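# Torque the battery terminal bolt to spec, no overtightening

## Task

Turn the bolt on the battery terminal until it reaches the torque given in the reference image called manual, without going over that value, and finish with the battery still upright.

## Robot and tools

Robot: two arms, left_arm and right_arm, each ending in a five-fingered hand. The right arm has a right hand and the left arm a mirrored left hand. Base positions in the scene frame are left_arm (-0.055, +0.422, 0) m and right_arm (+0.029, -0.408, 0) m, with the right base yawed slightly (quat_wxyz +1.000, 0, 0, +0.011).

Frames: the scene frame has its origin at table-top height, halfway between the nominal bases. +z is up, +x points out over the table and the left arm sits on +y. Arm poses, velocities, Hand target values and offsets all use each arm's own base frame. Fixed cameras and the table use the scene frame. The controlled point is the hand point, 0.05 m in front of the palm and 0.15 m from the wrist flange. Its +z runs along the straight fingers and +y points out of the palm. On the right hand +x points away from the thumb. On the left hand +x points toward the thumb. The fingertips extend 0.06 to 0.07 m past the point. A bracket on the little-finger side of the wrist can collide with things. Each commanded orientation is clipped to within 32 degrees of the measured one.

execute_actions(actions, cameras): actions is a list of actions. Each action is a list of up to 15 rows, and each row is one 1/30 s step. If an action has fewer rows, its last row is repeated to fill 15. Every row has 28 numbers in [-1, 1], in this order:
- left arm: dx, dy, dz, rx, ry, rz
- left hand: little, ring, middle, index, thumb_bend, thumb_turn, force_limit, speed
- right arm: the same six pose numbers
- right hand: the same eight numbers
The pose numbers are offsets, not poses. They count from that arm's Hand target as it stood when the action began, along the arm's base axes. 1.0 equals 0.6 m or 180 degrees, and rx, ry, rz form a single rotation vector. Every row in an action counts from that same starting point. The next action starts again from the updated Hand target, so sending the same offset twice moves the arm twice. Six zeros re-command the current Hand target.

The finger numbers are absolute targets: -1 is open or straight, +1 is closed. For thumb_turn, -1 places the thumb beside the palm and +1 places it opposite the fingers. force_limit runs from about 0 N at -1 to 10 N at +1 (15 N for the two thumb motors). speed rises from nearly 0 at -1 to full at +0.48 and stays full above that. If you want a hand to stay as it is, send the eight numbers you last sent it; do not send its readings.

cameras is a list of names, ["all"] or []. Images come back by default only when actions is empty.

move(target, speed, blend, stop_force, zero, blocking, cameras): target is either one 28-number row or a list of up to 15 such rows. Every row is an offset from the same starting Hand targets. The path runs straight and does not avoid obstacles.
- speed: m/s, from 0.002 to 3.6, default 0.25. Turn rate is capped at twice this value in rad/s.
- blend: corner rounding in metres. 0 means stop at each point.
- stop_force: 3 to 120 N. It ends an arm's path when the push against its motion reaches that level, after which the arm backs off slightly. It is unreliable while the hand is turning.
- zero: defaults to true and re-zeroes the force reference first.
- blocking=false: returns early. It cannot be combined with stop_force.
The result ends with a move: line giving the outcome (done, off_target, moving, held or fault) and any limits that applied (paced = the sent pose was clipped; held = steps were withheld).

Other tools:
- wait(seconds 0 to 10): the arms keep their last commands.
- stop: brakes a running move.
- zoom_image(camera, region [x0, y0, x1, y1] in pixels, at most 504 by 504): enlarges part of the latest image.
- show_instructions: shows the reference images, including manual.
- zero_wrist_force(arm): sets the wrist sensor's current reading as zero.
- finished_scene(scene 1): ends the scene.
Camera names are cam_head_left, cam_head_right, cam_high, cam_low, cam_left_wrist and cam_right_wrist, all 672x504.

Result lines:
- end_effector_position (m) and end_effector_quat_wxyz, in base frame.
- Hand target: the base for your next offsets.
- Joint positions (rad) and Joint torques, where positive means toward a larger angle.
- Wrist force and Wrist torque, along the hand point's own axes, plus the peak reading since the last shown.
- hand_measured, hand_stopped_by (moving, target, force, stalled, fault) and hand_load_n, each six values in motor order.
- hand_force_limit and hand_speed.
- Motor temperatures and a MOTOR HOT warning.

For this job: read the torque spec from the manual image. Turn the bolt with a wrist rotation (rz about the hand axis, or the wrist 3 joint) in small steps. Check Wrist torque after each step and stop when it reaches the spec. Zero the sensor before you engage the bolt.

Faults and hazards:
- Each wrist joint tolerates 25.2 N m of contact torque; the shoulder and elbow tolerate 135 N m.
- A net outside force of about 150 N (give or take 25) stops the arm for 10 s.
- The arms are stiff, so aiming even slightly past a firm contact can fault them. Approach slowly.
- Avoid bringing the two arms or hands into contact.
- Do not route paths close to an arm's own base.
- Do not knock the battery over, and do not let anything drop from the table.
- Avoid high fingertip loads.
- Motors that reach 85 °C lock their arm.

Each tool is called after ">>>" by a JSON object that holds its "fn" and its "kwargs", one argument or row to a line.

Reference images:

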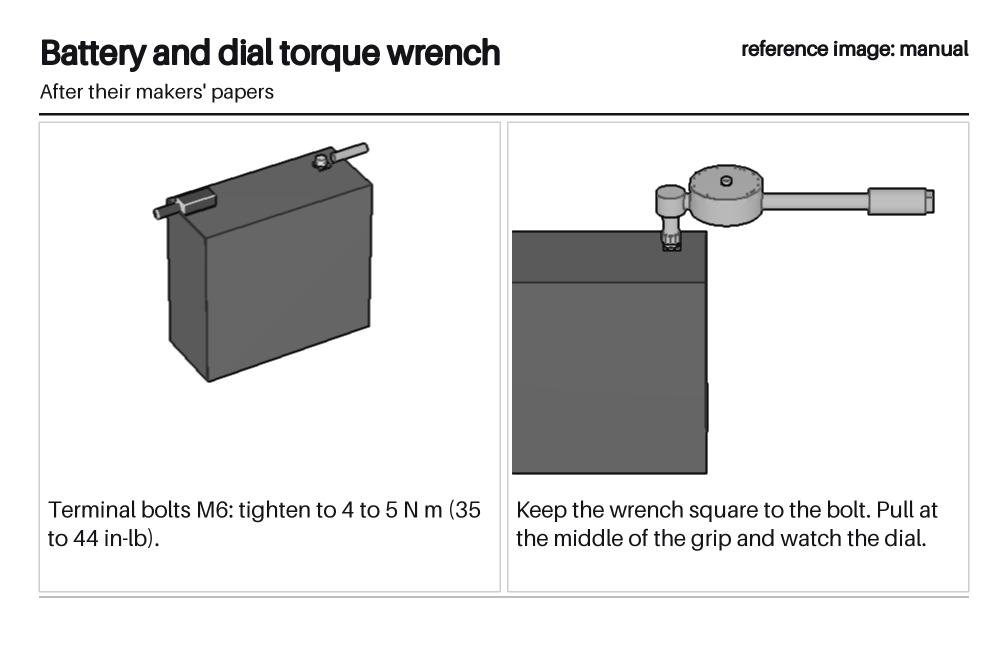

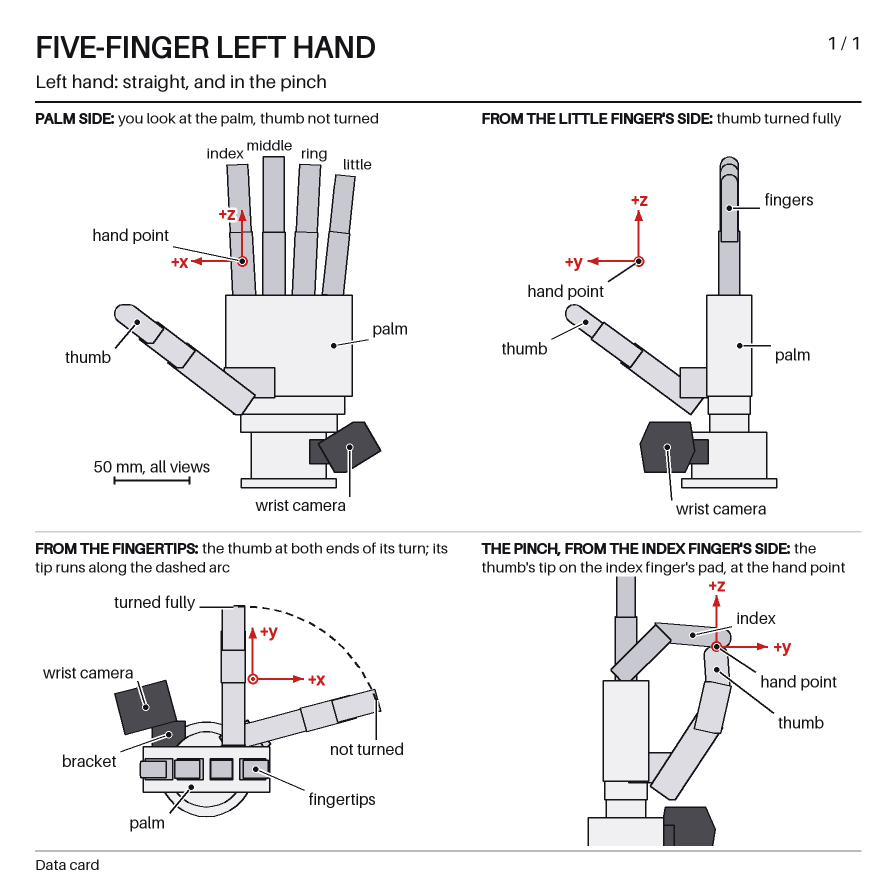

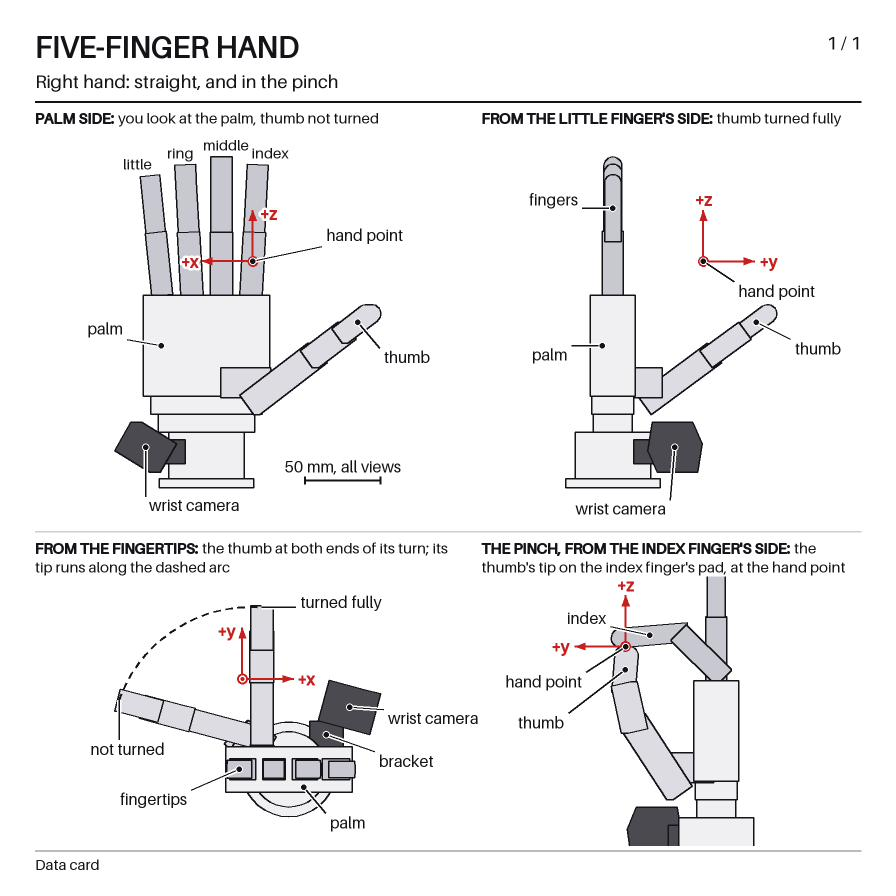

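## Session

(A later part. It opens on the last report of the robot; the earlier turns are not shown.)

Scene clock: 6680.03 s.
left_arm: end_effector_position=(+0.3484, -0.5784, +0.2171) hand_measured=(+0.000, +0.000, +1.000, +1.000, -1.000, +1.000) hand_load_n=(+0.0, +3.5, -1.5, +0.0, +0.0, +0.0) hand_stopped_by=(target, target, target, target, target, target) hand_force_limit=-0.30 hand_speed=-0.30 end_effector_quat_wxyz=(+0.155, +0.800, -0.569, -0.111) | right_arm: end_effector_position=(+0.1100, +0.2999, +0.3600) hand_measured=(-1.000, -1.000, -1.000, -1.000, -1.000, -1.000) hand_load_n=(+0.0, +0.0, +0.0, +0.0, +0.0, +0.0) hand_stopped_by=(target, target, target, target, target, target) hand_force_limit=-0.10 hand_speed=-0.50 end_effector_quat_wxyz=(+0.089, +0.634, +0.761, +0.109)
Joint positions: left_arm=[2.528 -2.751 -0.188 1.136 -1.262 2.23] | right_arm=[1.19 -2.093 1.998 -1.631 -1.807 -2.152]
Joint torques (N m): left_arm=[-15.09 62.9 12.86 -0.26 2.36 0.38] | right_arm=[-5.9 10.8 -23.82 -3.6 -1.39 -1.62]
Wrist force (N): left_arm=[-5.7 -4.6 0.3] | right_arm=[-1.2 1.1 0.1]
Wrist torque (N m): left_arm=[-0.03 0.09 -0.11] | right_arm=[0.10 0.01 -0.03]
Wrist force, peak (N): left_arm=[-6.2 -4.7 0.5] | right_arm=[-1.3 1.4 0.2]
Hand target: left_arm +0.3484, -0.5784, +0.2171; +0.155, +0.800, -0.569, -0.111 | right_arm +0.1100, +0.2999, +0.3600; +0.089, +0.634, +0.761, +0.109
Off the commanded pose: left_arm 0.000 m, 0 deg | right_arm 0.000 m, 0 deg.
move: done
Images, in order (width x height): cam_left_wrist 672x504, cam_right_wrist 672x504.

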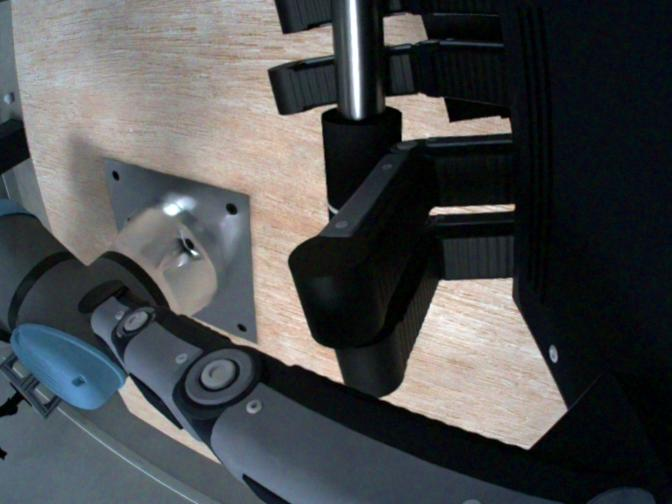

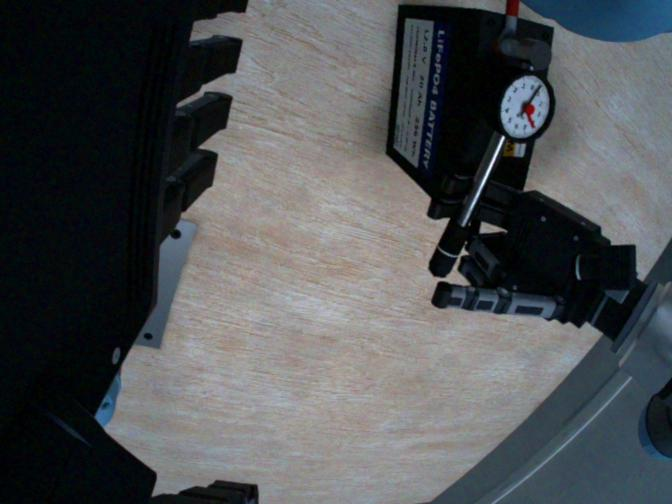

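>>> {"fn": "move", "kwargs": {
  "target": [-0.0024, 0.0165, 0, 0, 0, 0, 0, 0, 1, 1, -1, 1, -0.3, -0.3, 0, 0, 0, 0, 0, 0, -1, -1, -1, -1, -1, -1, -0.1, -0.5],
  "speed": 0.02,
  "cameras": ["cam_right_wrist"]
}}

>>> {"fn": "zoom_image", "kwargs": {
  "camera": "cam_right_wrist",
  "region": [420, 60, 672, 400]
}}

Scene clock: 6762.37 s.
left_arm: end_effector_position=(+0.3470, -0.5685, +0.2171) hand_measured=(+0.000, +0.000, +1.000, +1.000, -1.000, +1.000) hand_load_n=(+0.0, +1.0, +0.0, +0.0, +0.0, +0.0) hand_stopped_by=(target, target, target, target, target, target) hand_force_limit=-0.30 hand_speed=-0.30 end_effector_quat_wxyz=(+0.155, +0.800, -0.569, -0.110) | right_arm: end_effector_position=(+0.1100, +0.2999, +0.3600) hand_measured=(-1.000, -1.000, -1.000, -1.000, -1.000, -1.000) hand_load_n=(+0.0, +0.0, +0.0, +0.0, +0.0, +0.0) hand_stopped_by=(target, target, target, target, target, target) hand_force_limit=-0.10 hand_speed=-0.50 end_effector_quat_wxyz=(+0.089, +0.634, +0.761, +0.109)
Joint positions: left_arm=[2.539 -2.675 -0.339 1.209 -1.265 2.241] | right_arm=[1.19 -2.093 1.998 -1.631 -1.807 -2.152]
Joint torques (N m): left_arm=[-4.28 48.06 27.47 -5.08 1.35 -1.25] | right_arm=[-3.51 10.62 -23.57 -3.59 -1.36 -1.5]
Wrist force (N): left_arm=[-0.9 -1.3 1.4] | right_arm=[-0.8 1.1 0.0]
Wrist torque (N m): left_arm=[-0.01 0.08 -0.11] | right_arm=[0.10 -0.04 -0.02]
Wrist force, peak (N): left_arm=[-6.1 -4.6 0.1] | right_arm=[-1.3 1.3 -0.1]
Hand target: left_arm +0.3469, -0.5685, +0.2171; +0.155, +0.800, -0.569, -0.111 | right_arm +0.1100, +0.2999, +0.3600; +0.089, +0.634, +0.761, +0.109
Off the commanded pose: left_arm 0.000 m, 0 deg | right_arm 0.000 m, 0 deg.
move: done
Images, in order (width x height): cam_right_wrist 672x504.

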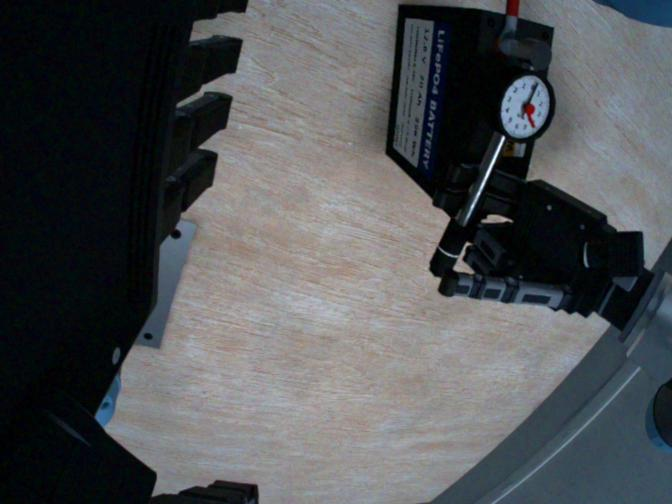

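Scaled by 1.482 from the camera's 672x504 image, which has a finer 960x720 frame.

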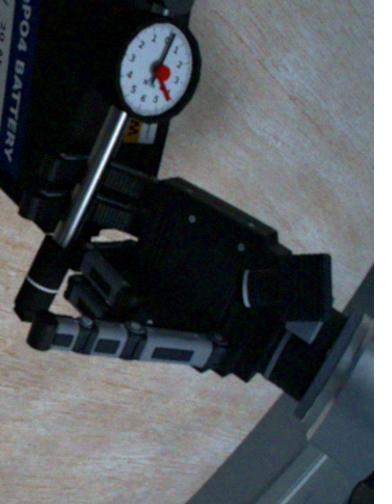

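>>> {"fn": "move", "kwargs": {
  "target": [-0.0061, 0.0242, 0, 0, 0, 0, 0, 0, 1, 1, -1, 1, -0.3, -0.3, 0, 0, 0, 0, 0, 0, -1, -1, -1, -1, -1, -1, -0.1, -0.5],
  "speed": 0.02,
  "cameras": ["cam_right_wrist", "cam_left_wrist"]
}}

>>> {"fn": "zoom_image", "kwargs": {
  "camera": "cam_right_wrist",
  "region": [420, 60, 672, 400]
}}

Scene clock: 6768.23 s.
left_arm: end_effector_position=(+0.3434, -0.5540, +0.2171) hand_measured=(+0.000, +0.000, +1.000, +1.000, -1.000, +1.000) hand_load_n=(+0.0, +1.5, +0.5, +0.0, +0.0, +0.0) hand_stopped_by=(target, target, target, target, target, target) hand_force_limit=-0.30 hand_speed=-0.30 end_effector_quat_wxyz=(+0.155, +0.800, -0.569, -0.110) | right_arm: end_effector_position=(+0.1100, +0.2999, +0.3600) hand_measured=(-1.000, -1.000, -1.000, -1.000, -1.000, -1.000) hand_load_n=(+0.0, +0.0, +0.0, +0.0, +0.0, +0.0) hand_stopped_by=(target, target, target, target, target, target) hand_force_limit=-0.10 hand_speed=-0.50 end_effector_quat_wxyz=(+0.089, +0.634, +0.761, +0.109)
Joint positions: left_arm=[2.554 -2.598 -0.491 1.279 -1.268 2.256] | right_arm=[1.19 -2.093 1.998 -1.631 -1.807 -2.152]
Joint torques (N m): left_arm=[-3.7 48.46 27.11 -5.7 0.95 -1.2] | right_arm=[-2.12 11.15 -23.56 -3.68 -1.37 -1.54]
Wrist force (N): left_arm=[-0.7 -1.0 2.7] | right_arm=[-1.0 0.8 0.1]
Wrist torque (N m): left_arm=[-0.09 0.16 -0.13] | right_arm=[0.06 -0.02 -0.04]
Wrist force, peak (N): left_arm=[-0.7 -1.0 2.7] | right_arm=[-1.5 1.1 -0.2]
Hand target: left_arm +0.3433, -0.5540, +0.2171; +0.155, +0.800, -0.569, -0.111 | right_arm +0.1100, +0.2999, +0.3600; +0.089, +0.634, +0.761, +0.109
Off the commanded pose: left_arm 0.000 m, 0 deg | right_arm 0.000 m, 0 deg.
move: done
Images, in order (width x height): cam_left_wrist 672x504, cam_right_wrist 672x504.

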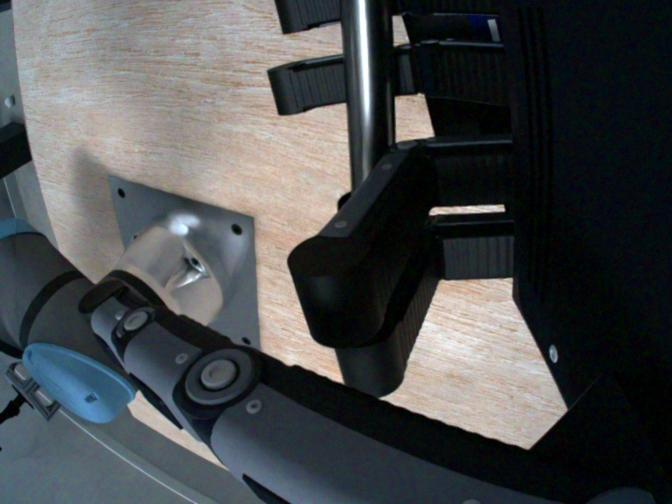

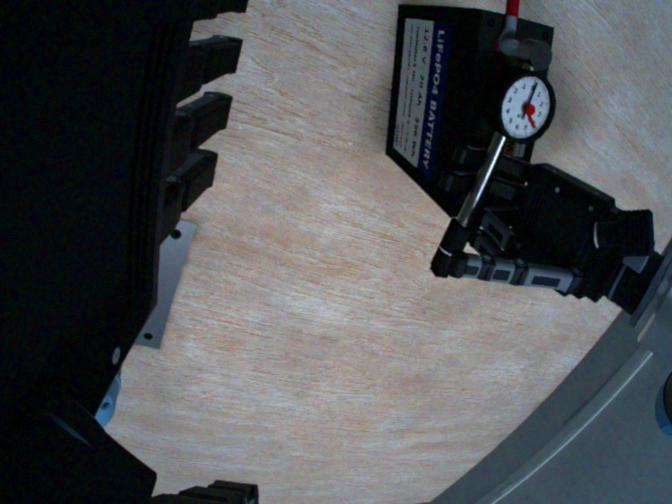

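Scaled by 1.482 from the camera's 672x504 image, which has a finer 960x720 frame.

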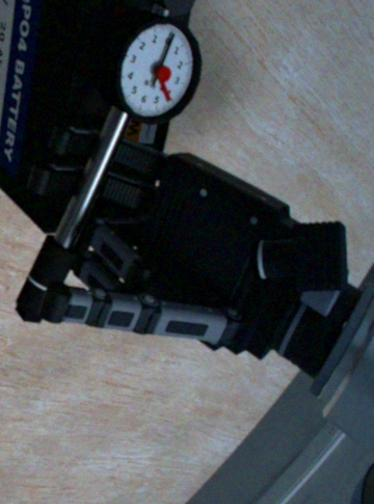

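>>> {"fn": "move", "kwargs": {
  "target": [0, 0, 0, 0, 0, 0, 0, 0, 1, 1, -0.3, 1, -0.3, -0.7, 0, 0, 0, 0, 0, 0, -1, -1, -1, -1, -1, -1, -0.1, -0.5],
  "speed": 0.02,
  "cameras": ["cam_right_wrist", "cam_left_wrist"]
}}

>>> {"fn": "zoom_image", "kwargs": {
  "camera": "cam_right_wrist",
  "region": [420, 60, 672, 400]
}}

Scene clock: 6780.87 s.
left_arm: end_effector_position=(+0.3433, -0.5540, +0.2171) hand_measured=(+0.000, +0.000, +1.000, +1.000, -0.478, +1.000) hand_load_n=(+0.0, +1.5, -0.5, +0.0, +6.0, +2.0) hand_stopped_by=(target, target, target, target, force, target) hand_force_limit=-0.30 hand_speed=-0.70 end_effector_quat_wxyz=(+0.155, +0.800, -0.569, -0.111) | right_arm: end_effector_position=(+0.1100, +0.2999, +0.3600) hand_measured=(-1.000, -1.000, -1.000, -1.000, -1.000, -1.000) hand_load_n=(+0.0, +0.0, +0.0, +0.0, +0.0, +0.0) hand_stopped_by=(target, target, target, target, target, target) hand_force_limit=-0.10 hand_speed=-0.50 end_effector_quat_wxyz=(+0.089, +0.634, +0.761, +0.109)
Joint positions: left_arm=[2.554 -2.598 -0.491 1.279 -1.268 2.256] | right_arm=[1.19 -2.093 1.998 -1.631 -1.807 -2.152]
Joint torques (N m): left_arm=[-10.94 48.61 26.1 -5.09 1.15 -1.67] | right_arm=[-0.05 10.57 -23.5 -3.66 -1.38 -1.53]
Wrist force (N): left_arm=[-0.6 -1.0 2.2] | right_arm=[-1.1 0.8 -0.1]
Wrist torque (N m): left_arm=[-0.07 0.13 -0.12] | right_arm=[0.05 0.00 -0.04]
Wrist force, peak (N): left_arm=[-0.6 -1.1 2.7] | right_arm=[-1.4 1.3 -0.1]
Hand target: left_arm +0.3433, -0.5540, +0.2171; +0.155, +0.800, -0.569, -0.111 | right_arm +0.1100, +0.2999, +0.3600; +0.089, +0.634, +0.761, +0.109
Off the commanded pose: left_arm 0.000 m, 0 deg | right_arm 0.000 m, 0 deg.
move: done
Images, in order (width x height): cam_left_wrist 672x504, cam_right_wrist 672x504.

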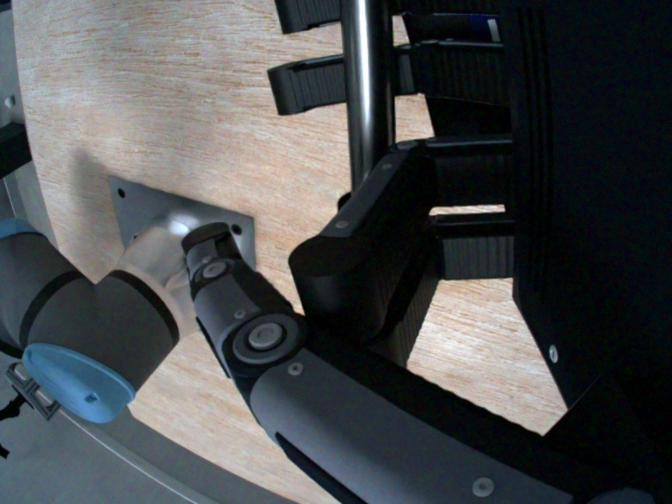

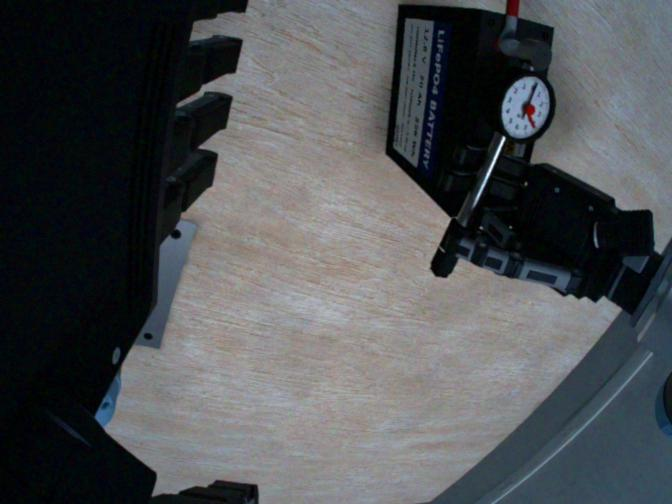

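Scaled by 1.482 from the camera's 672x504 image, which has a finer 960x720 frame.

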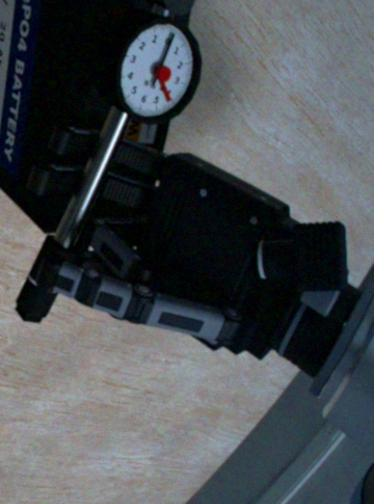

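>>> {"fn": "move", "kwargs": {
  "target": [0, 0, 0, 0, 0, 0, 0, 0, 1, 1, -1, -0.33, -0.3, -0.5, 0, 0, 0, 0, 0, 0, -1, -1, -1, -1, -1, -1, -0.1, -0.5],
  "speed": 0.02,
  "cameras": ["cam_right_wrist", "cam_left_wrist", "cam_low"]
}}

>>> {"fn": "zoom_image", "kwargs": {
  "camera": "cam_low",
  "region": [240, 200, 350, 300]
}}

Scene clock: 6879.00 s.
left_arm: end_effector_position=(+0.3433, -0.5540, +0.2171) hand_measured=(+0.000, +0.000, +1.000, +1.000, -1.000, -0.330) hand_load_n=(+0.0, +1.5, +0.0, +0.0, +0.0, +0.0) hand_stopped_by=(target, target, target, target, target, target) hand_force_limit=-0.30 hand_speed=-0.50 end_effector_quat_wxyz=(+0.155, +0.800, -0.569, -0.111) | right_arm: end_effector_position=(+0.1100, +0.2999, +0.3600) hand_measured=(-1.000, -1.000, -1.000, -1.000, -1.000, -1.000) hand_load_n=(+0.0, +0.0, +0.0, +0.0, +0.0, +0.0) hand_stopped_by=(target, target, target, target, target, target) hand_force_limit=-0.10 hand_speed=-0.50 end_effector_quat_wxyz=(+0.089, +0.634, +0.761, +0.109)
Joint positions: left_arm=[2.554 -2.598 -0.491 1.279 -1.268 2.256] | right_arm=[1.19 -2.093 1.998 -1.631 -1.807 -2.152]
Joint torques (N m): left_arm=[-12.76 51.53 22.53 -4.72 -0.13 -0.56] | right_arm=[2.27 10.87 -23.08 -3.6 -1.41 -1.39]
Wrist force (N): left_arm=[-0.4 -0.9 2.4] | right_arm=[-1.1 1.2 0.0]
Wrist torque (N m): left_arm=[-0.02 0.10 -0.11] | right_arm=[0.12 0.01 -0.03]
Wrist force, peak (N): left_arm=[-0.7 -1.2 2.7] | right_arm=[-1.4 1.4 -0.1]
Hand target: left_arm +0.3433, -0.5540, +0.2171; +0.155, +0.800, -0.569, -0.111 | right_arm +0.1100, +0.2999, +0.3600; +0.089, +0.634, +0.761, +0.109
Off the commanded pose: left_arm 0.000 m, 0 deg | right_arm 0.000 m, 0 deg.
move: done
Images, in order (width x height): cam_low 672x504, cam_left_wrist 672x504, cam_right_wrist 672x504.

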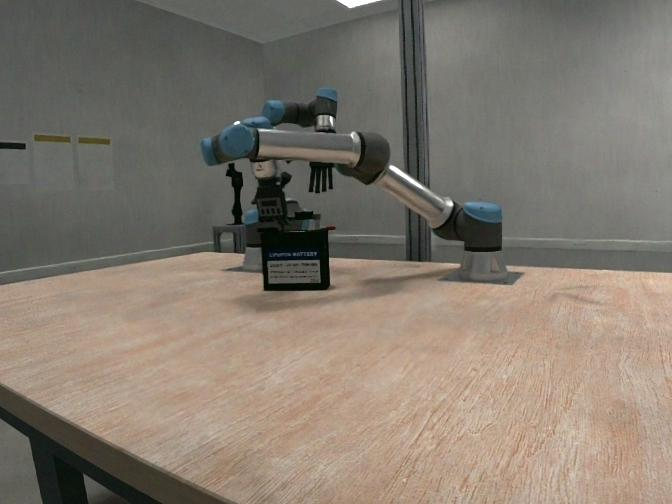

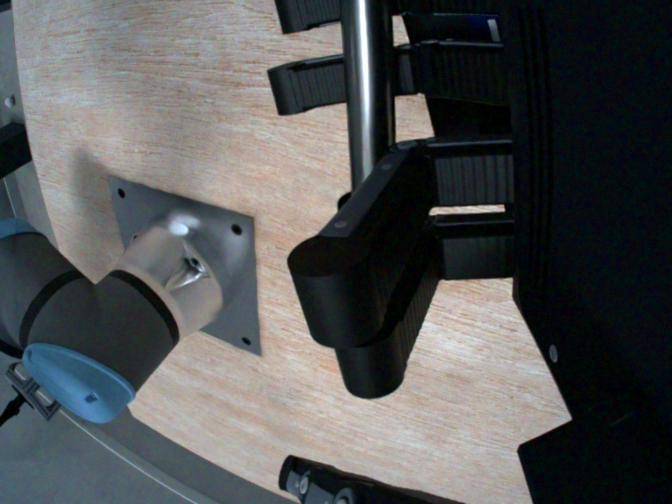

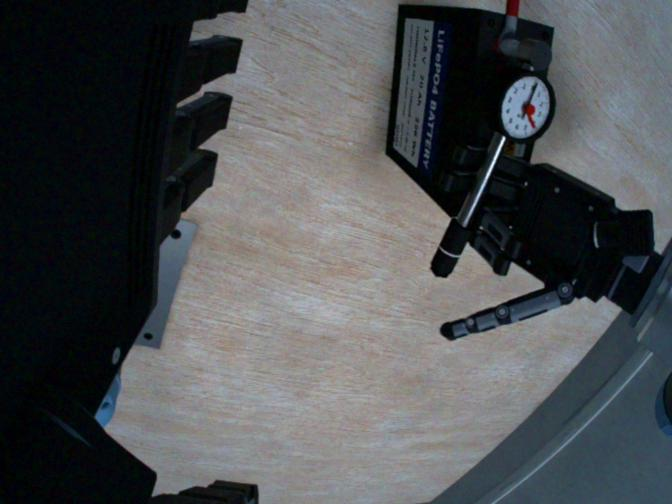

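Scaled by 4.582.

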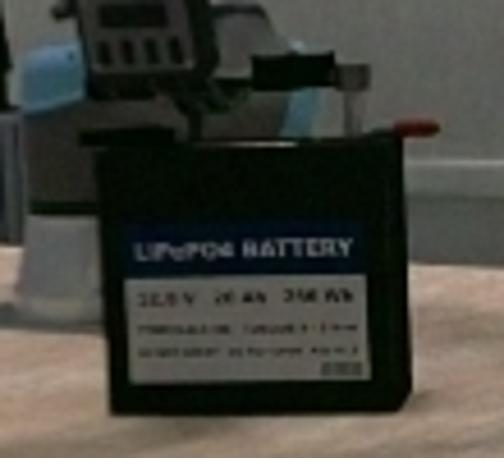

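>>> {"fn": "execute_actions", "kwargs": {
  "actions": [],
  "cameras": ["cam_right_wrist", "cam_low"]
}}

Scene clock: 6901.53 s.
left_arm: end_effector_position=(+0.3433, -0.5540, +0.2171) hand_measured=(+0.000, +0.000, +1.000, +1.000, -1.000, -0.330) hand_load_n=(+0.5, +1.5, +0.0, +0.0, +0.0, +0.0) hand_stopped_by=(target, target, target, target, target, target) hand_force_limit=-0.30 hand_speed=-0.50 end_effector_quat_wxyz=(+0.155, +0.800, -0.569, -0.111) | right_arm: end_effector_position=(+0.1100, +0.2999, +0.3600) hand_measured=(-1.000, -1.000, -1.000, -1.000, -1.000, -1.000) hand_load_n=(+0.0, +0.0, +0.0, +0.0, +0.0, +0.0) hand_stopped_by=(target, target, target, target, target, target) hand_force_limit=-0.10 hand_speed=-0.50 end_effector_quat_wxyz=(+0.089, +0.634, +0.761, +0.109)
Joint positions: left_arm=[2.554 -2.598 -0.491 1.279 -1.268 2.256] | right_arm=[1.19 -2.093 1.998 -1.631 -1.807 -2.152]
Joint velocities: within noise
Joint torques (N m): left_arm=[-12.16 51.69 17.85 -4.63 -0.24 0] | right_arm=[4.11 10.63 -23.48 -3.55 -1.45 -1.44]
Motor temperatures (°C): left_arm=[28 31 32 32 40 39] | right_arm=[29 33 29 38 32 37]
Wrist force (N): left_arm=[-0.8 -0.9 2.3] | right_arm=[-1.2 1.2 0.0]
Wrist torque (N m): left_arm=[-0.02 0.16 -0.13] | right_arm=[0.12 0.02 -0.03]
Wrist force, peak (N): left_arm=[-1.2 -0.9 2.6] | right_arm=[-1.2 1.5 0.1]
Hand target: left_arm +0.3433, -0.5540, +0.2171; +0.155, +0.800, -0.569, -0.111 | right_arm +0.1100, +0.2999, +0.3600; +0.089, +0.634, +0.761, +0.109
Off the commanded pose: left_arm 0.000 m, 0 deg | right_arm 0.000 m, 0 deg.
Images, in order (width x height): cam_low 672x504, cam_right_wrist 672x504.

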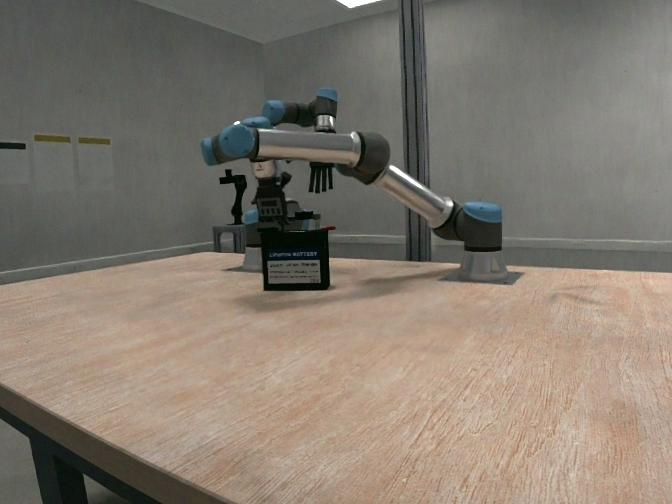

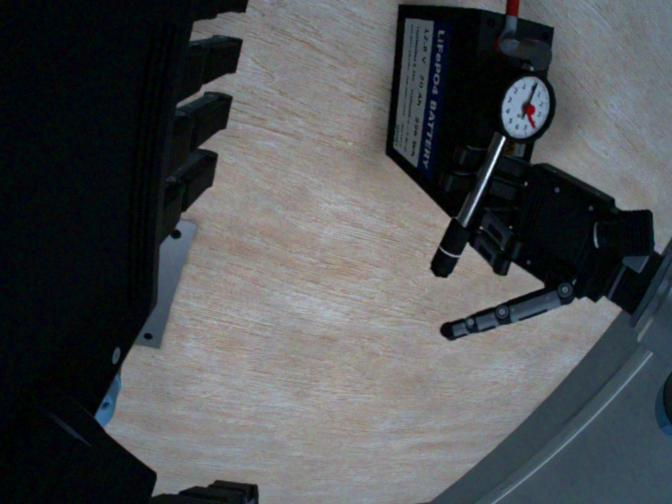

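>>> {"fn": "move", "kwargs": {
  "target": [0,0,-0.00167,0,0,0,0,0,1,1,-1,-0.33,-0.3,-0.5,0,0,0,0,0,0,-1,-1,-1,-1,-1,-1,-0.1,-0.5],
  "speed": 0.01
}}

>>> {"fn": "move", "kwargs": {
  "target": [0,0,-0.0025,0,0,0,0,0,1,1,-1,-0.33,-0.3,-0.5,0,0,0,0,0,0,-1,-1,-1,-1,-1,-1,-0.1,-0.5],
  "speed": 0.01,
  "cameras": ["cam_low", "cam_right_wrist"]
}}

>>> {"fn": "zoom_image", "kwargs": {
  "camera": "cam_low",
  "region": [240, 200, 350, 300]
}}

>>> {"fn": "zoom_image", "kwargs": {
  "camera": "cam_right_wrist",
  "region": [380, 40, 660, 350]
}}

Scene clock: 6915.30 s.
left_arm: end_effector_position=(+0.3433, -0.5540, +0.2161) hand_measured=(+0.000, +0.000, +1.000, +1.000, -1.000, -0.330) hand_load_n=(+0.0, +1.0, +0.0, +0.0, +0.0, +0.0) hand_stopped_by=(target, target, target, target, target, target) hand_force_limit=-0.30 hand_speed=-0.50 end_effector_quat_wxyz=(+0.155, +0.800, -0.569, -0.111) | right_arm: end_effector_position=(+0.1100, +0.2999, +0.3600) hand_measured=(-1.000, -1.000, -1.000, -1.000, -1.000, -1.000) hand_load_n=(+0.0, +0.0, +0.0, +0.0, +0.0, +0.0) hand_stopped_by=(target, target, target, target, target, target) hand_force_limit=-0.10 hand_speed=-0.50 end_effector_quat_wxyz=(+0.089, +0.634, +0.761, +0.109)
Joint positions: left_arm=[2.554 -2.598 -0.494 1.281 -1.268 2.256] | right_arm=[1.19 -2.093 1.998 -1.631 -1.807 -2.152]
Joint torques (N m): left_arm=[-12.65 65.04 14.73 -0.76 0.06 0.63] | right_arm=[5.28 10.92 -23.34 -3.74 -1.29 -1.34]
Wrist force (N): left_arm=[1.2 -0.8 1.5] | right_arm=[-1.2 1.2 0.3]
Wrist torque (N m): left_arm=[-0.07 0.12 -0.09] | right_arm=[0.10 0.01 -0.03]
Wrist force, peak (N): left_arm=[-0.6 -1.3 2.8] | right_arm=[-1.2 1.5 0.4]
Hand target: left_arm +0.3433, -0.5540, +0.2161; +0.155, +0.800, -0.569, -0.111 | right_arm +0.1100, +0.2999, +0.3600; +0.089, +0.634, +0.761, +0.109
Off the commanded pose: left_arm 0.000 m, 0 deg | right_arm 0.000 m, 0 deg.
move: done

Scene clock: 6916.00 s.
left_arm: end_effector_position=(+0.3433, -0.5540, +0.2146) hand_measured=(+0.000, +0.000, +1.000, +1.000, -1.000, -0.330) hand_load_n=(+0.0, +0.5, +0.0, +0.0, +0.0, +0.5) hand_stopped_by=(target, target, target, target, target, target) hand_force_limit=-0.30 hand_speed=-0.50 end_effector_quat_wxyz=(+0.155, +0.800, -0.569, -0.111) | right_arm: end_effector_position=(+0.1100, +0.2999, +0.3600) hand_measured=(-1.000, -1.000, -1.000, -1.000, -1.000, -1.000) hand_load_n=(+0.0, +0.0, +0.0, +0.0, +0.0, +0.0) hand_stopped_by=(target, target, target, target, target, target) hand_force_limit=-0.10 hand_speed=-0.50 end_effector_quat_wxyz=(+0.089, +0.634, +0.761, +0.109)
Joint positions: left_arm=[2.554 -2.597 -0.499 1.286 -1.268 2.256] | right_arm=[1.19 -2.093 1.998 -1.631 -1.807 -2.152]
Joint torques (N m): left_arm=[-11.65 62.97 15.08 -0.91 0.15 0.71] | right_arm=[4.95 10.74 -23.77 -3.62 -1.42 -1.3]
Wrist force (N): left_arm=[0.5 -1.0 0.9] | right_arm=[-1.1 1.1 0.2]
Wrist torque (N m): left_arm=[-0.03 0.06 -0.10] | right_arm=[0.09 0.00 -0.03]
Wrist force, peak (N): left_arm=[1.5 -0.9 1.6] | right_arm=[-1.5 1.0 0.1]
Hand target: left_arm +0.3433, -0.5540, +0.2146; +0.155, +0.800, -0.569, -0.111 | right_arm +0.1100, +0.2999, +0.3600; +0.089, +0.634, +0.761, +0.109
Off the commanded pose: left_arm 0.000 m, 0 deg | right_arm 0.000 m, 0 deg.
move: done
Images, in order (width x height): cam_low 672x504, cam_right_wrist 672x504.

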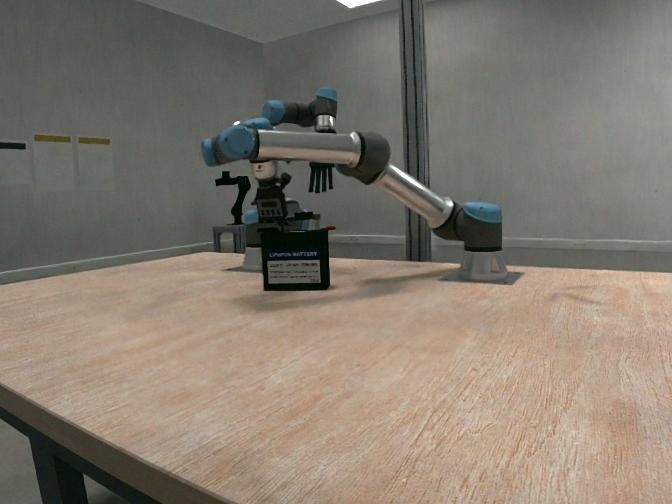

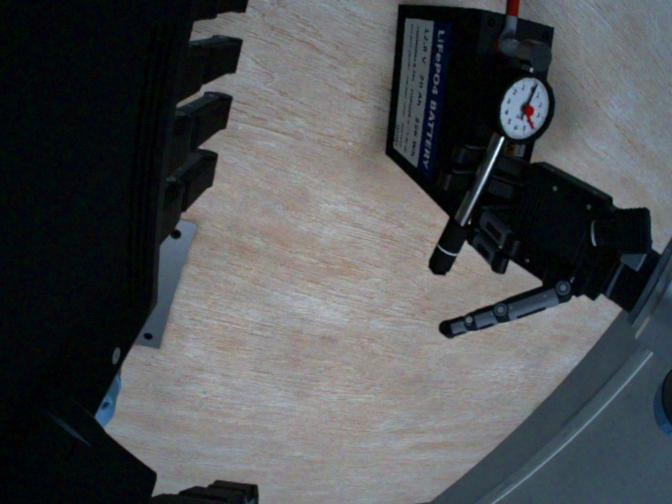

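Scaled by 4.582.

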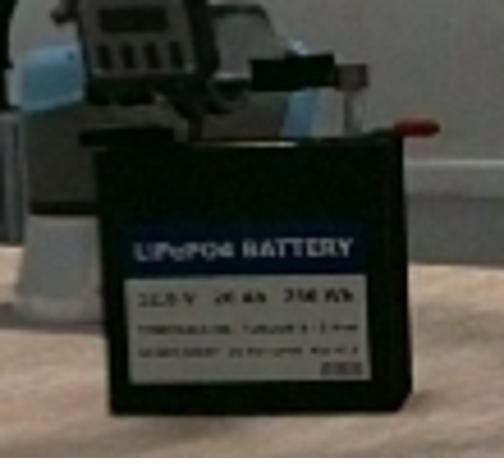

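Scaled by 1.626 from the camera's 672x504 image, which has a finer 960x720 frame.

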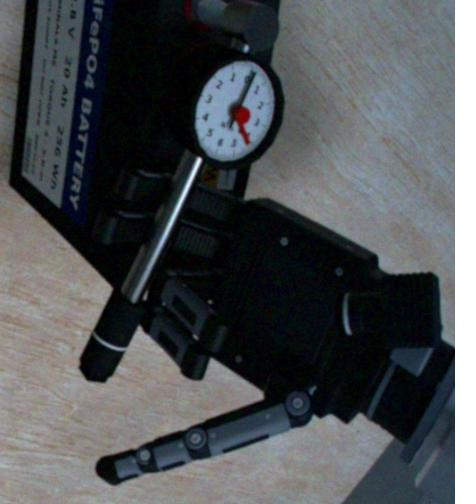

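>>> {"fn": "move", "kwargs": {
  "target": [0,0,-0.00417,0,0,0,0,0,1,1,-1,-0.33,-0.3,-0.5,0,0,0,0,0,0,-1,-1,-1,-1,-1,-1,-0.1,-0.5],
  "speed": 0.01,
  "cameras": ["cam_low", "cam_right_wrist"]
}}

>>> {"fn": "zoom_image", "kwargs": {
  "camera": "cam_low",
  "region": [255, 205, 335, 240]
}}

>>> {"fn": "zoom_image", "kwargs": {
  "camera": "cam_right_wrist",
  "region": [420, 60, 580, 300]
}}

Scene clock: 6924.80 s.
left_arm: end_effector_position=(+0.3433, -0.5540, +0.2120) hand_measured=(+0.000, +0.000, +1.000, +1.000, -1.000, -0.330) hand_load_n=(+0.0, +0.0, +0.0, -0.5, +0.0, +0.0) hand_stopped_by=(target, target, target, target, target, target) hand_force_limit=-0.30 hand_speed=-0.50 end_effector_quat_wxyz=(+0.155, +0.800, -0.569, -0.111) | right_arm: end_effector_position=(+0.1100, +0.2999, +0.3600) hand_measured=(-1.000, -1.000, -1.000, -1.000, -1.000, -1.000) hand_load_n=(+0.0, +0.0, +0.0, +0.0, -0.5, +0.0) hand_stopped_by=(target, target, target, target, target, target) hand_force_limit=-0.10 hand_speed=-0.50 end_effector_quat_wxyz=(+0.089, +0.634, +0.761, +0.109)
Joint positions: left_arm=[2.554 -2.597 -0.506 1.293 -1.268 2.256] | right_arm=[1.19 -2.093 1.998 -1.631 -1.807 -2.152]
Joint torques (N m): left_arm=[-12.4 61.68 16.45 -1.15 0.59 0.31] | right_arm=[5.5 10.95 -23.92 -3.59 -1.47 -1.4]
Wrist force (N): left_arm=[1.0 -1.2 -1.3] | right_arm=[-1.1 1.2 -0.1]
Wrist torque (N m): left_arm=[-0.02 0.01 -0.10] | right_arm=[0.12 0.00 -0.02]
Wrist force, peak (N): left_arm=[1.2 -1.1 -1.6] | right_arm=[-1.6 1.1 0.1]
Hand target: left_arm +0.3433, -0.5540, +0.2121; +0.155, +0.800, -0.569, -0.111 | right_arm +0.1100, +0.2999, +0.3600; +0.089, +0.634, +0.761, +0.109
Off the commanded pose: left_arm 0.000 m, 0 deg | right_arm 0.000 m, 0 deg.
move: done
Images, in order (width x height): cam_low 672x504, cam_right_wrist 672x504.

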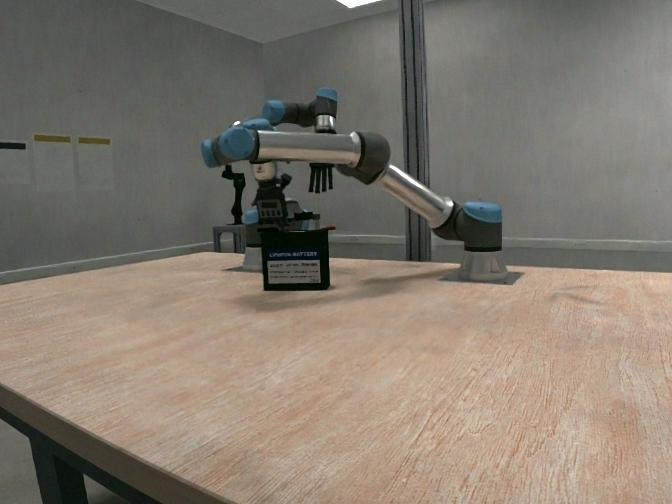

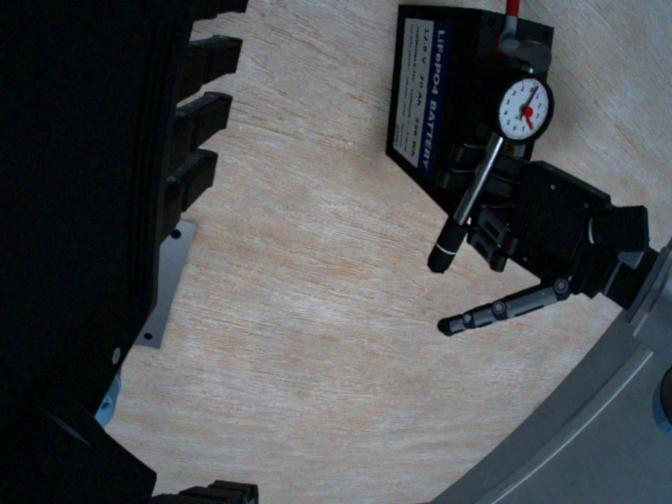

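Scaled by 6.300.

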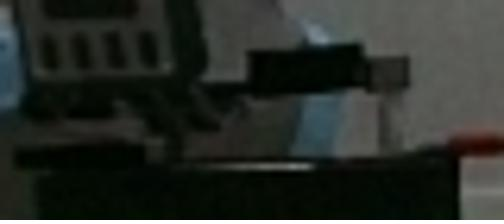

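Scaled by 2.100 from the camera's 672x504 image, which has a finer 960x720 frame.

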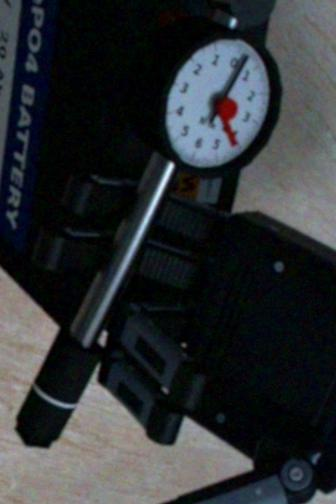

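>>> {"fn": "execute_actions", "kwargs": {
  "actions": [],
  "cameras": ["cam_head_left", "cam_head_right", "cam_high", "cam_left_wrist"]
}}

>>> {"fn": "zoom_image", "kwargs": {
  "camera": "cam_left_wrist",
  "region": [200, 100, 600, 400]
}}

Scene clock: 6964.50 s.
left_arm: end_effector_position=(+0.3433, -0.5540, +0.2121) hand_measured=(+0.000, +0.000, +1.000, +1.000, -1.000, -0.330) hand_load_n=(+0.0, +0.0, +0.0, -0.5, +0.0, +0.0) hand_stopped_by=(target, target, target, target, target, target) hand_force_limit=-0.30 hand_speed=-0.50 end_effector_quat_wxyz=(+0.155, +0.800, -0.569, -0.111) | right_arm: end_effector_position=(+0.1100, +0.2999, +0.3600) hand_measured=(-1.000, -1.000, -1.000, -1.000, -1.000, -1.000) hand_load_n=(+0.0, +0.0, +0.0, +0.0, +0.0, +0.0) hand_stopped_by=(target, target, target, target, target, target) hand_force_limit=-0.10 hand_speed=-0.50 end_effector_quat_wxyz=(+0.089, +0.634, +0.761, +0.109)
Joint positions: left_arm=[2.554 -2.597 -0.506 1.292 -1.268 2.256] | right_arm=[1.19 -2.093 1.998 -1.631 -1.807 -2.152]
Joint velocities: within noise
Joint torques (N m): left_arm=[-10.71 51.06 24.16 -5.07 1.44 -0.19] | right_arm=[5.24 10.93 -23.64 -3.65 -1.37 -1.3]
Motor temperatures (°C): left_arm=[28 31 32 32 40 39] | right_arm=[29 33 29 38 32 37]
Wrist force (N): left_arm=[1.0 -0.9 -1.6] | right_arm=[-1.1 1.4 0.4]
Wrist torque (N m): left_arm=[0.06 -0.01 -0.12] | right_arm=[0.12 0.00 -0.02]
Wrist force, peak (N): left_arm=[1.1 -1.6 -1.3] | right_arm=[-1.2 1.5 0.0]
Hand target: left_arm +0.3433, -0.5540, +0.2121; +0.155, +0.800, -0.569, -0.111 | right_arm +0.1100, +0.2999, +0.3600; +0.089, +0.634, +0.761, +0.109
Off the commanded pose: left_arm 0.000 m, 0 deg | right_arm 0.000 m, 0 deg.
Images, in order (width x height): cam_head_left 672x504, cam_head_right 672x504, cam_high 672x504, cam_left_wrist 672x504.

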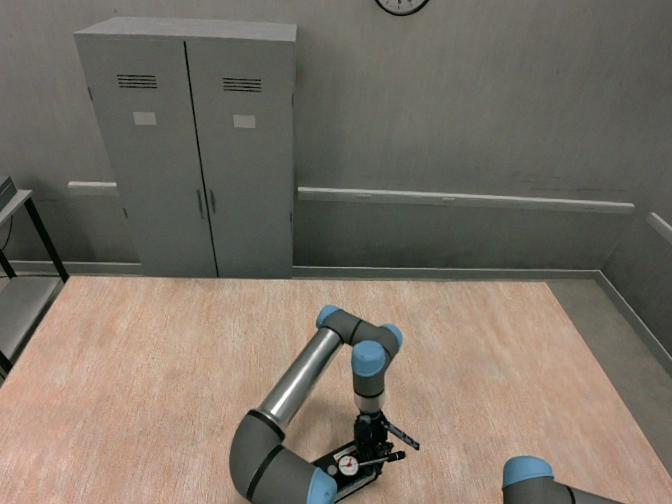

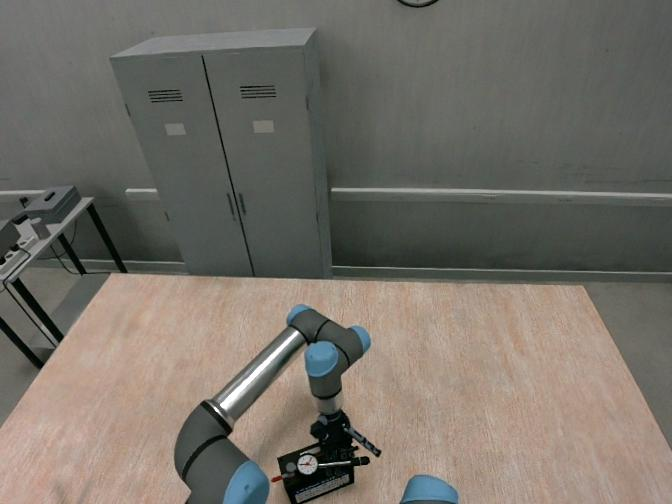

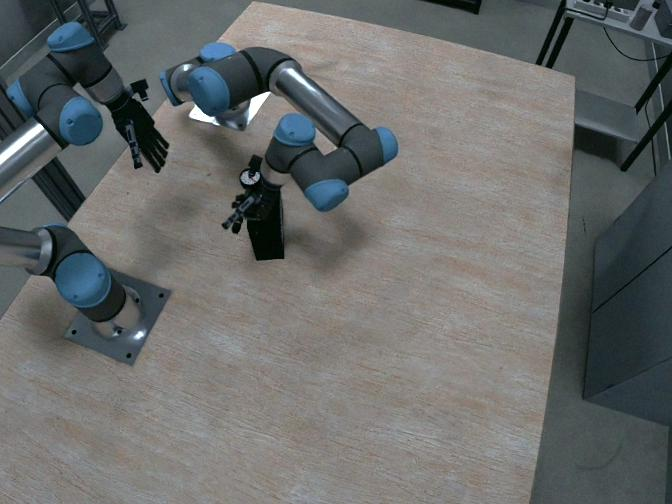

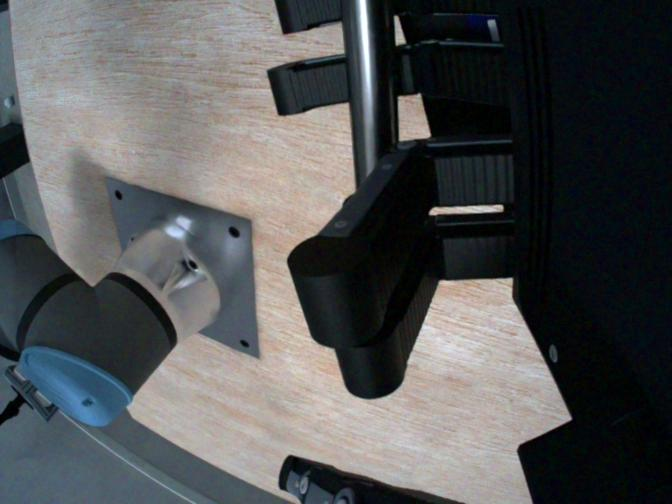

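Scaled by 1.260 from the camera's 672x504 image, which has a finer 960x720 frame.

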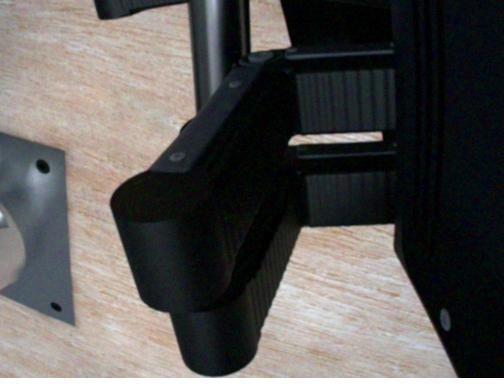

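>>> {"fn": "execute_actions", "kwargs": {
  "actions": [],
  "cameras": ["cam_right_wrist"]
}}

>>> {"fn": "zoom_image", "kwargs": {
  "camera": "cam_right_wrist",
  "region": [410, 210, 510, 285]
}}

>>> {"fn": "zoom_image", "kwargs": {
  "camera": "cam_right_wrist",
  "region": [480, 60, 580, 160]
}}

Scene clock: 6973.93 s.
left_arm: end_effector_position=(+0.3433, -0.5540, +0.2121) hand_measured=(+0.000, +0.000, +1.000, +1.000, -1.000, -0.330) hand_load_n=(+0.5, +0.0, +0.0, -0.5, +0.0, +0.0) hand_stopped_by=(target, target, target, target, target, target) hand_force_limit=-0.30 hand_speed=-0.50 end_effector_quat_wxyz=(+0.155, +0.800, -0.569, -0.111) | right_arm: end_effector_position=(+0.1100, +0.2999, +0.3600) hand_measured=(-1.000, -1.000, -1.000, -1.000, -1.000, -1.000) hand_load_n=(+0.0, +0.0, +0.0, +0.0, +0.0, +0.0) hand_stopped_by=(target, target, target, target, target, target) hand_force_limit=-0.10 hand_speed=-0.50 end_effector_quat_wxyz=(+0.089, +0.634, +0.761, +0.109)
Joint positions: left_arm=[2.554 -2.597 -0.506 1.292 -1.268 2.256] | right_arm=[1.19 -2.093 1.998 -1.631 -1.807 -2.152]
Joint velocities: within noise
Joint torques (N m): left_arm=[-11.51 49.25 23.75 -5.17 1.33 -0.51] | right_arm=[5.47 10.33 -23.37 -3.7 -1.36 -1.23]
Motor temperatures (°C): left_arm=[28 31 32 32 40 39] | right_arm=[29 33 29 38 32 37]
Wrist force (N): left_arm=[1.0 -1.1 -1.3] | right_arm=[-1.3 1.0 -0.1]
Wrist torque (N m): left_arm=[0.04 0.00 -0.11] | right_arm=[0.10 0.03 -0.04]
Wrist force, peak (N): left_arm=[1.0 -1.4 -1.7] | right_arm=[-1.4 1.3 0.0]
Hand target: left_arm +0.3433, -0.5540, +0.2121; +0.155, +0.800, -0.569, -0.111 | right_arm +0.1100, +0.2999, +0.3600; +0.089, +0.634, +0.761, +0.109
Off the commanded pose: left_arm 0.000 m, 0 deg | right_arm 0.000 m, 0 deg.
Images, in order (width x height): cam_right_wrist 672x504.

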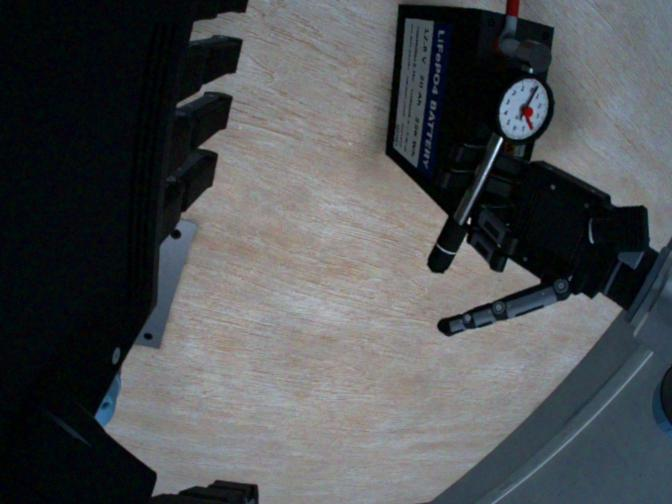

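Scaled by 5.040 from the camera's 672x504 image, which has a finer 960x720 frame.

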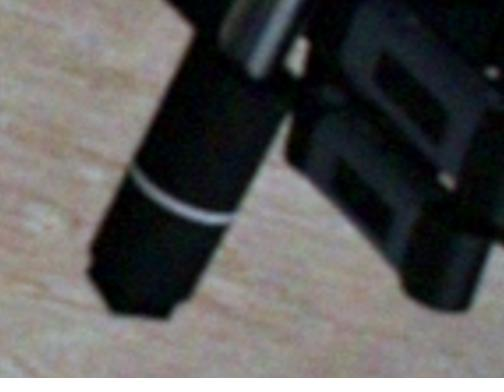

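Scaled by 5.040 from the camera's 672x504 image, which has a finer 960x720 frame.

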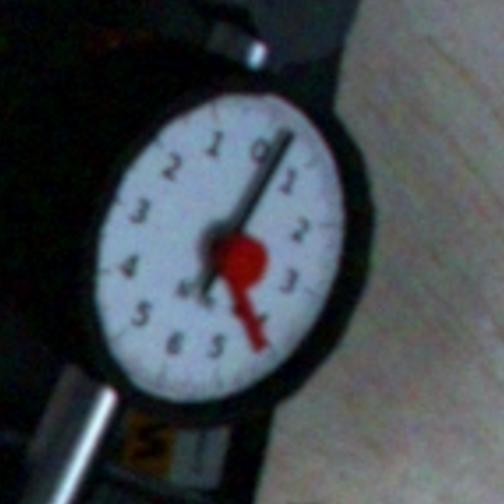

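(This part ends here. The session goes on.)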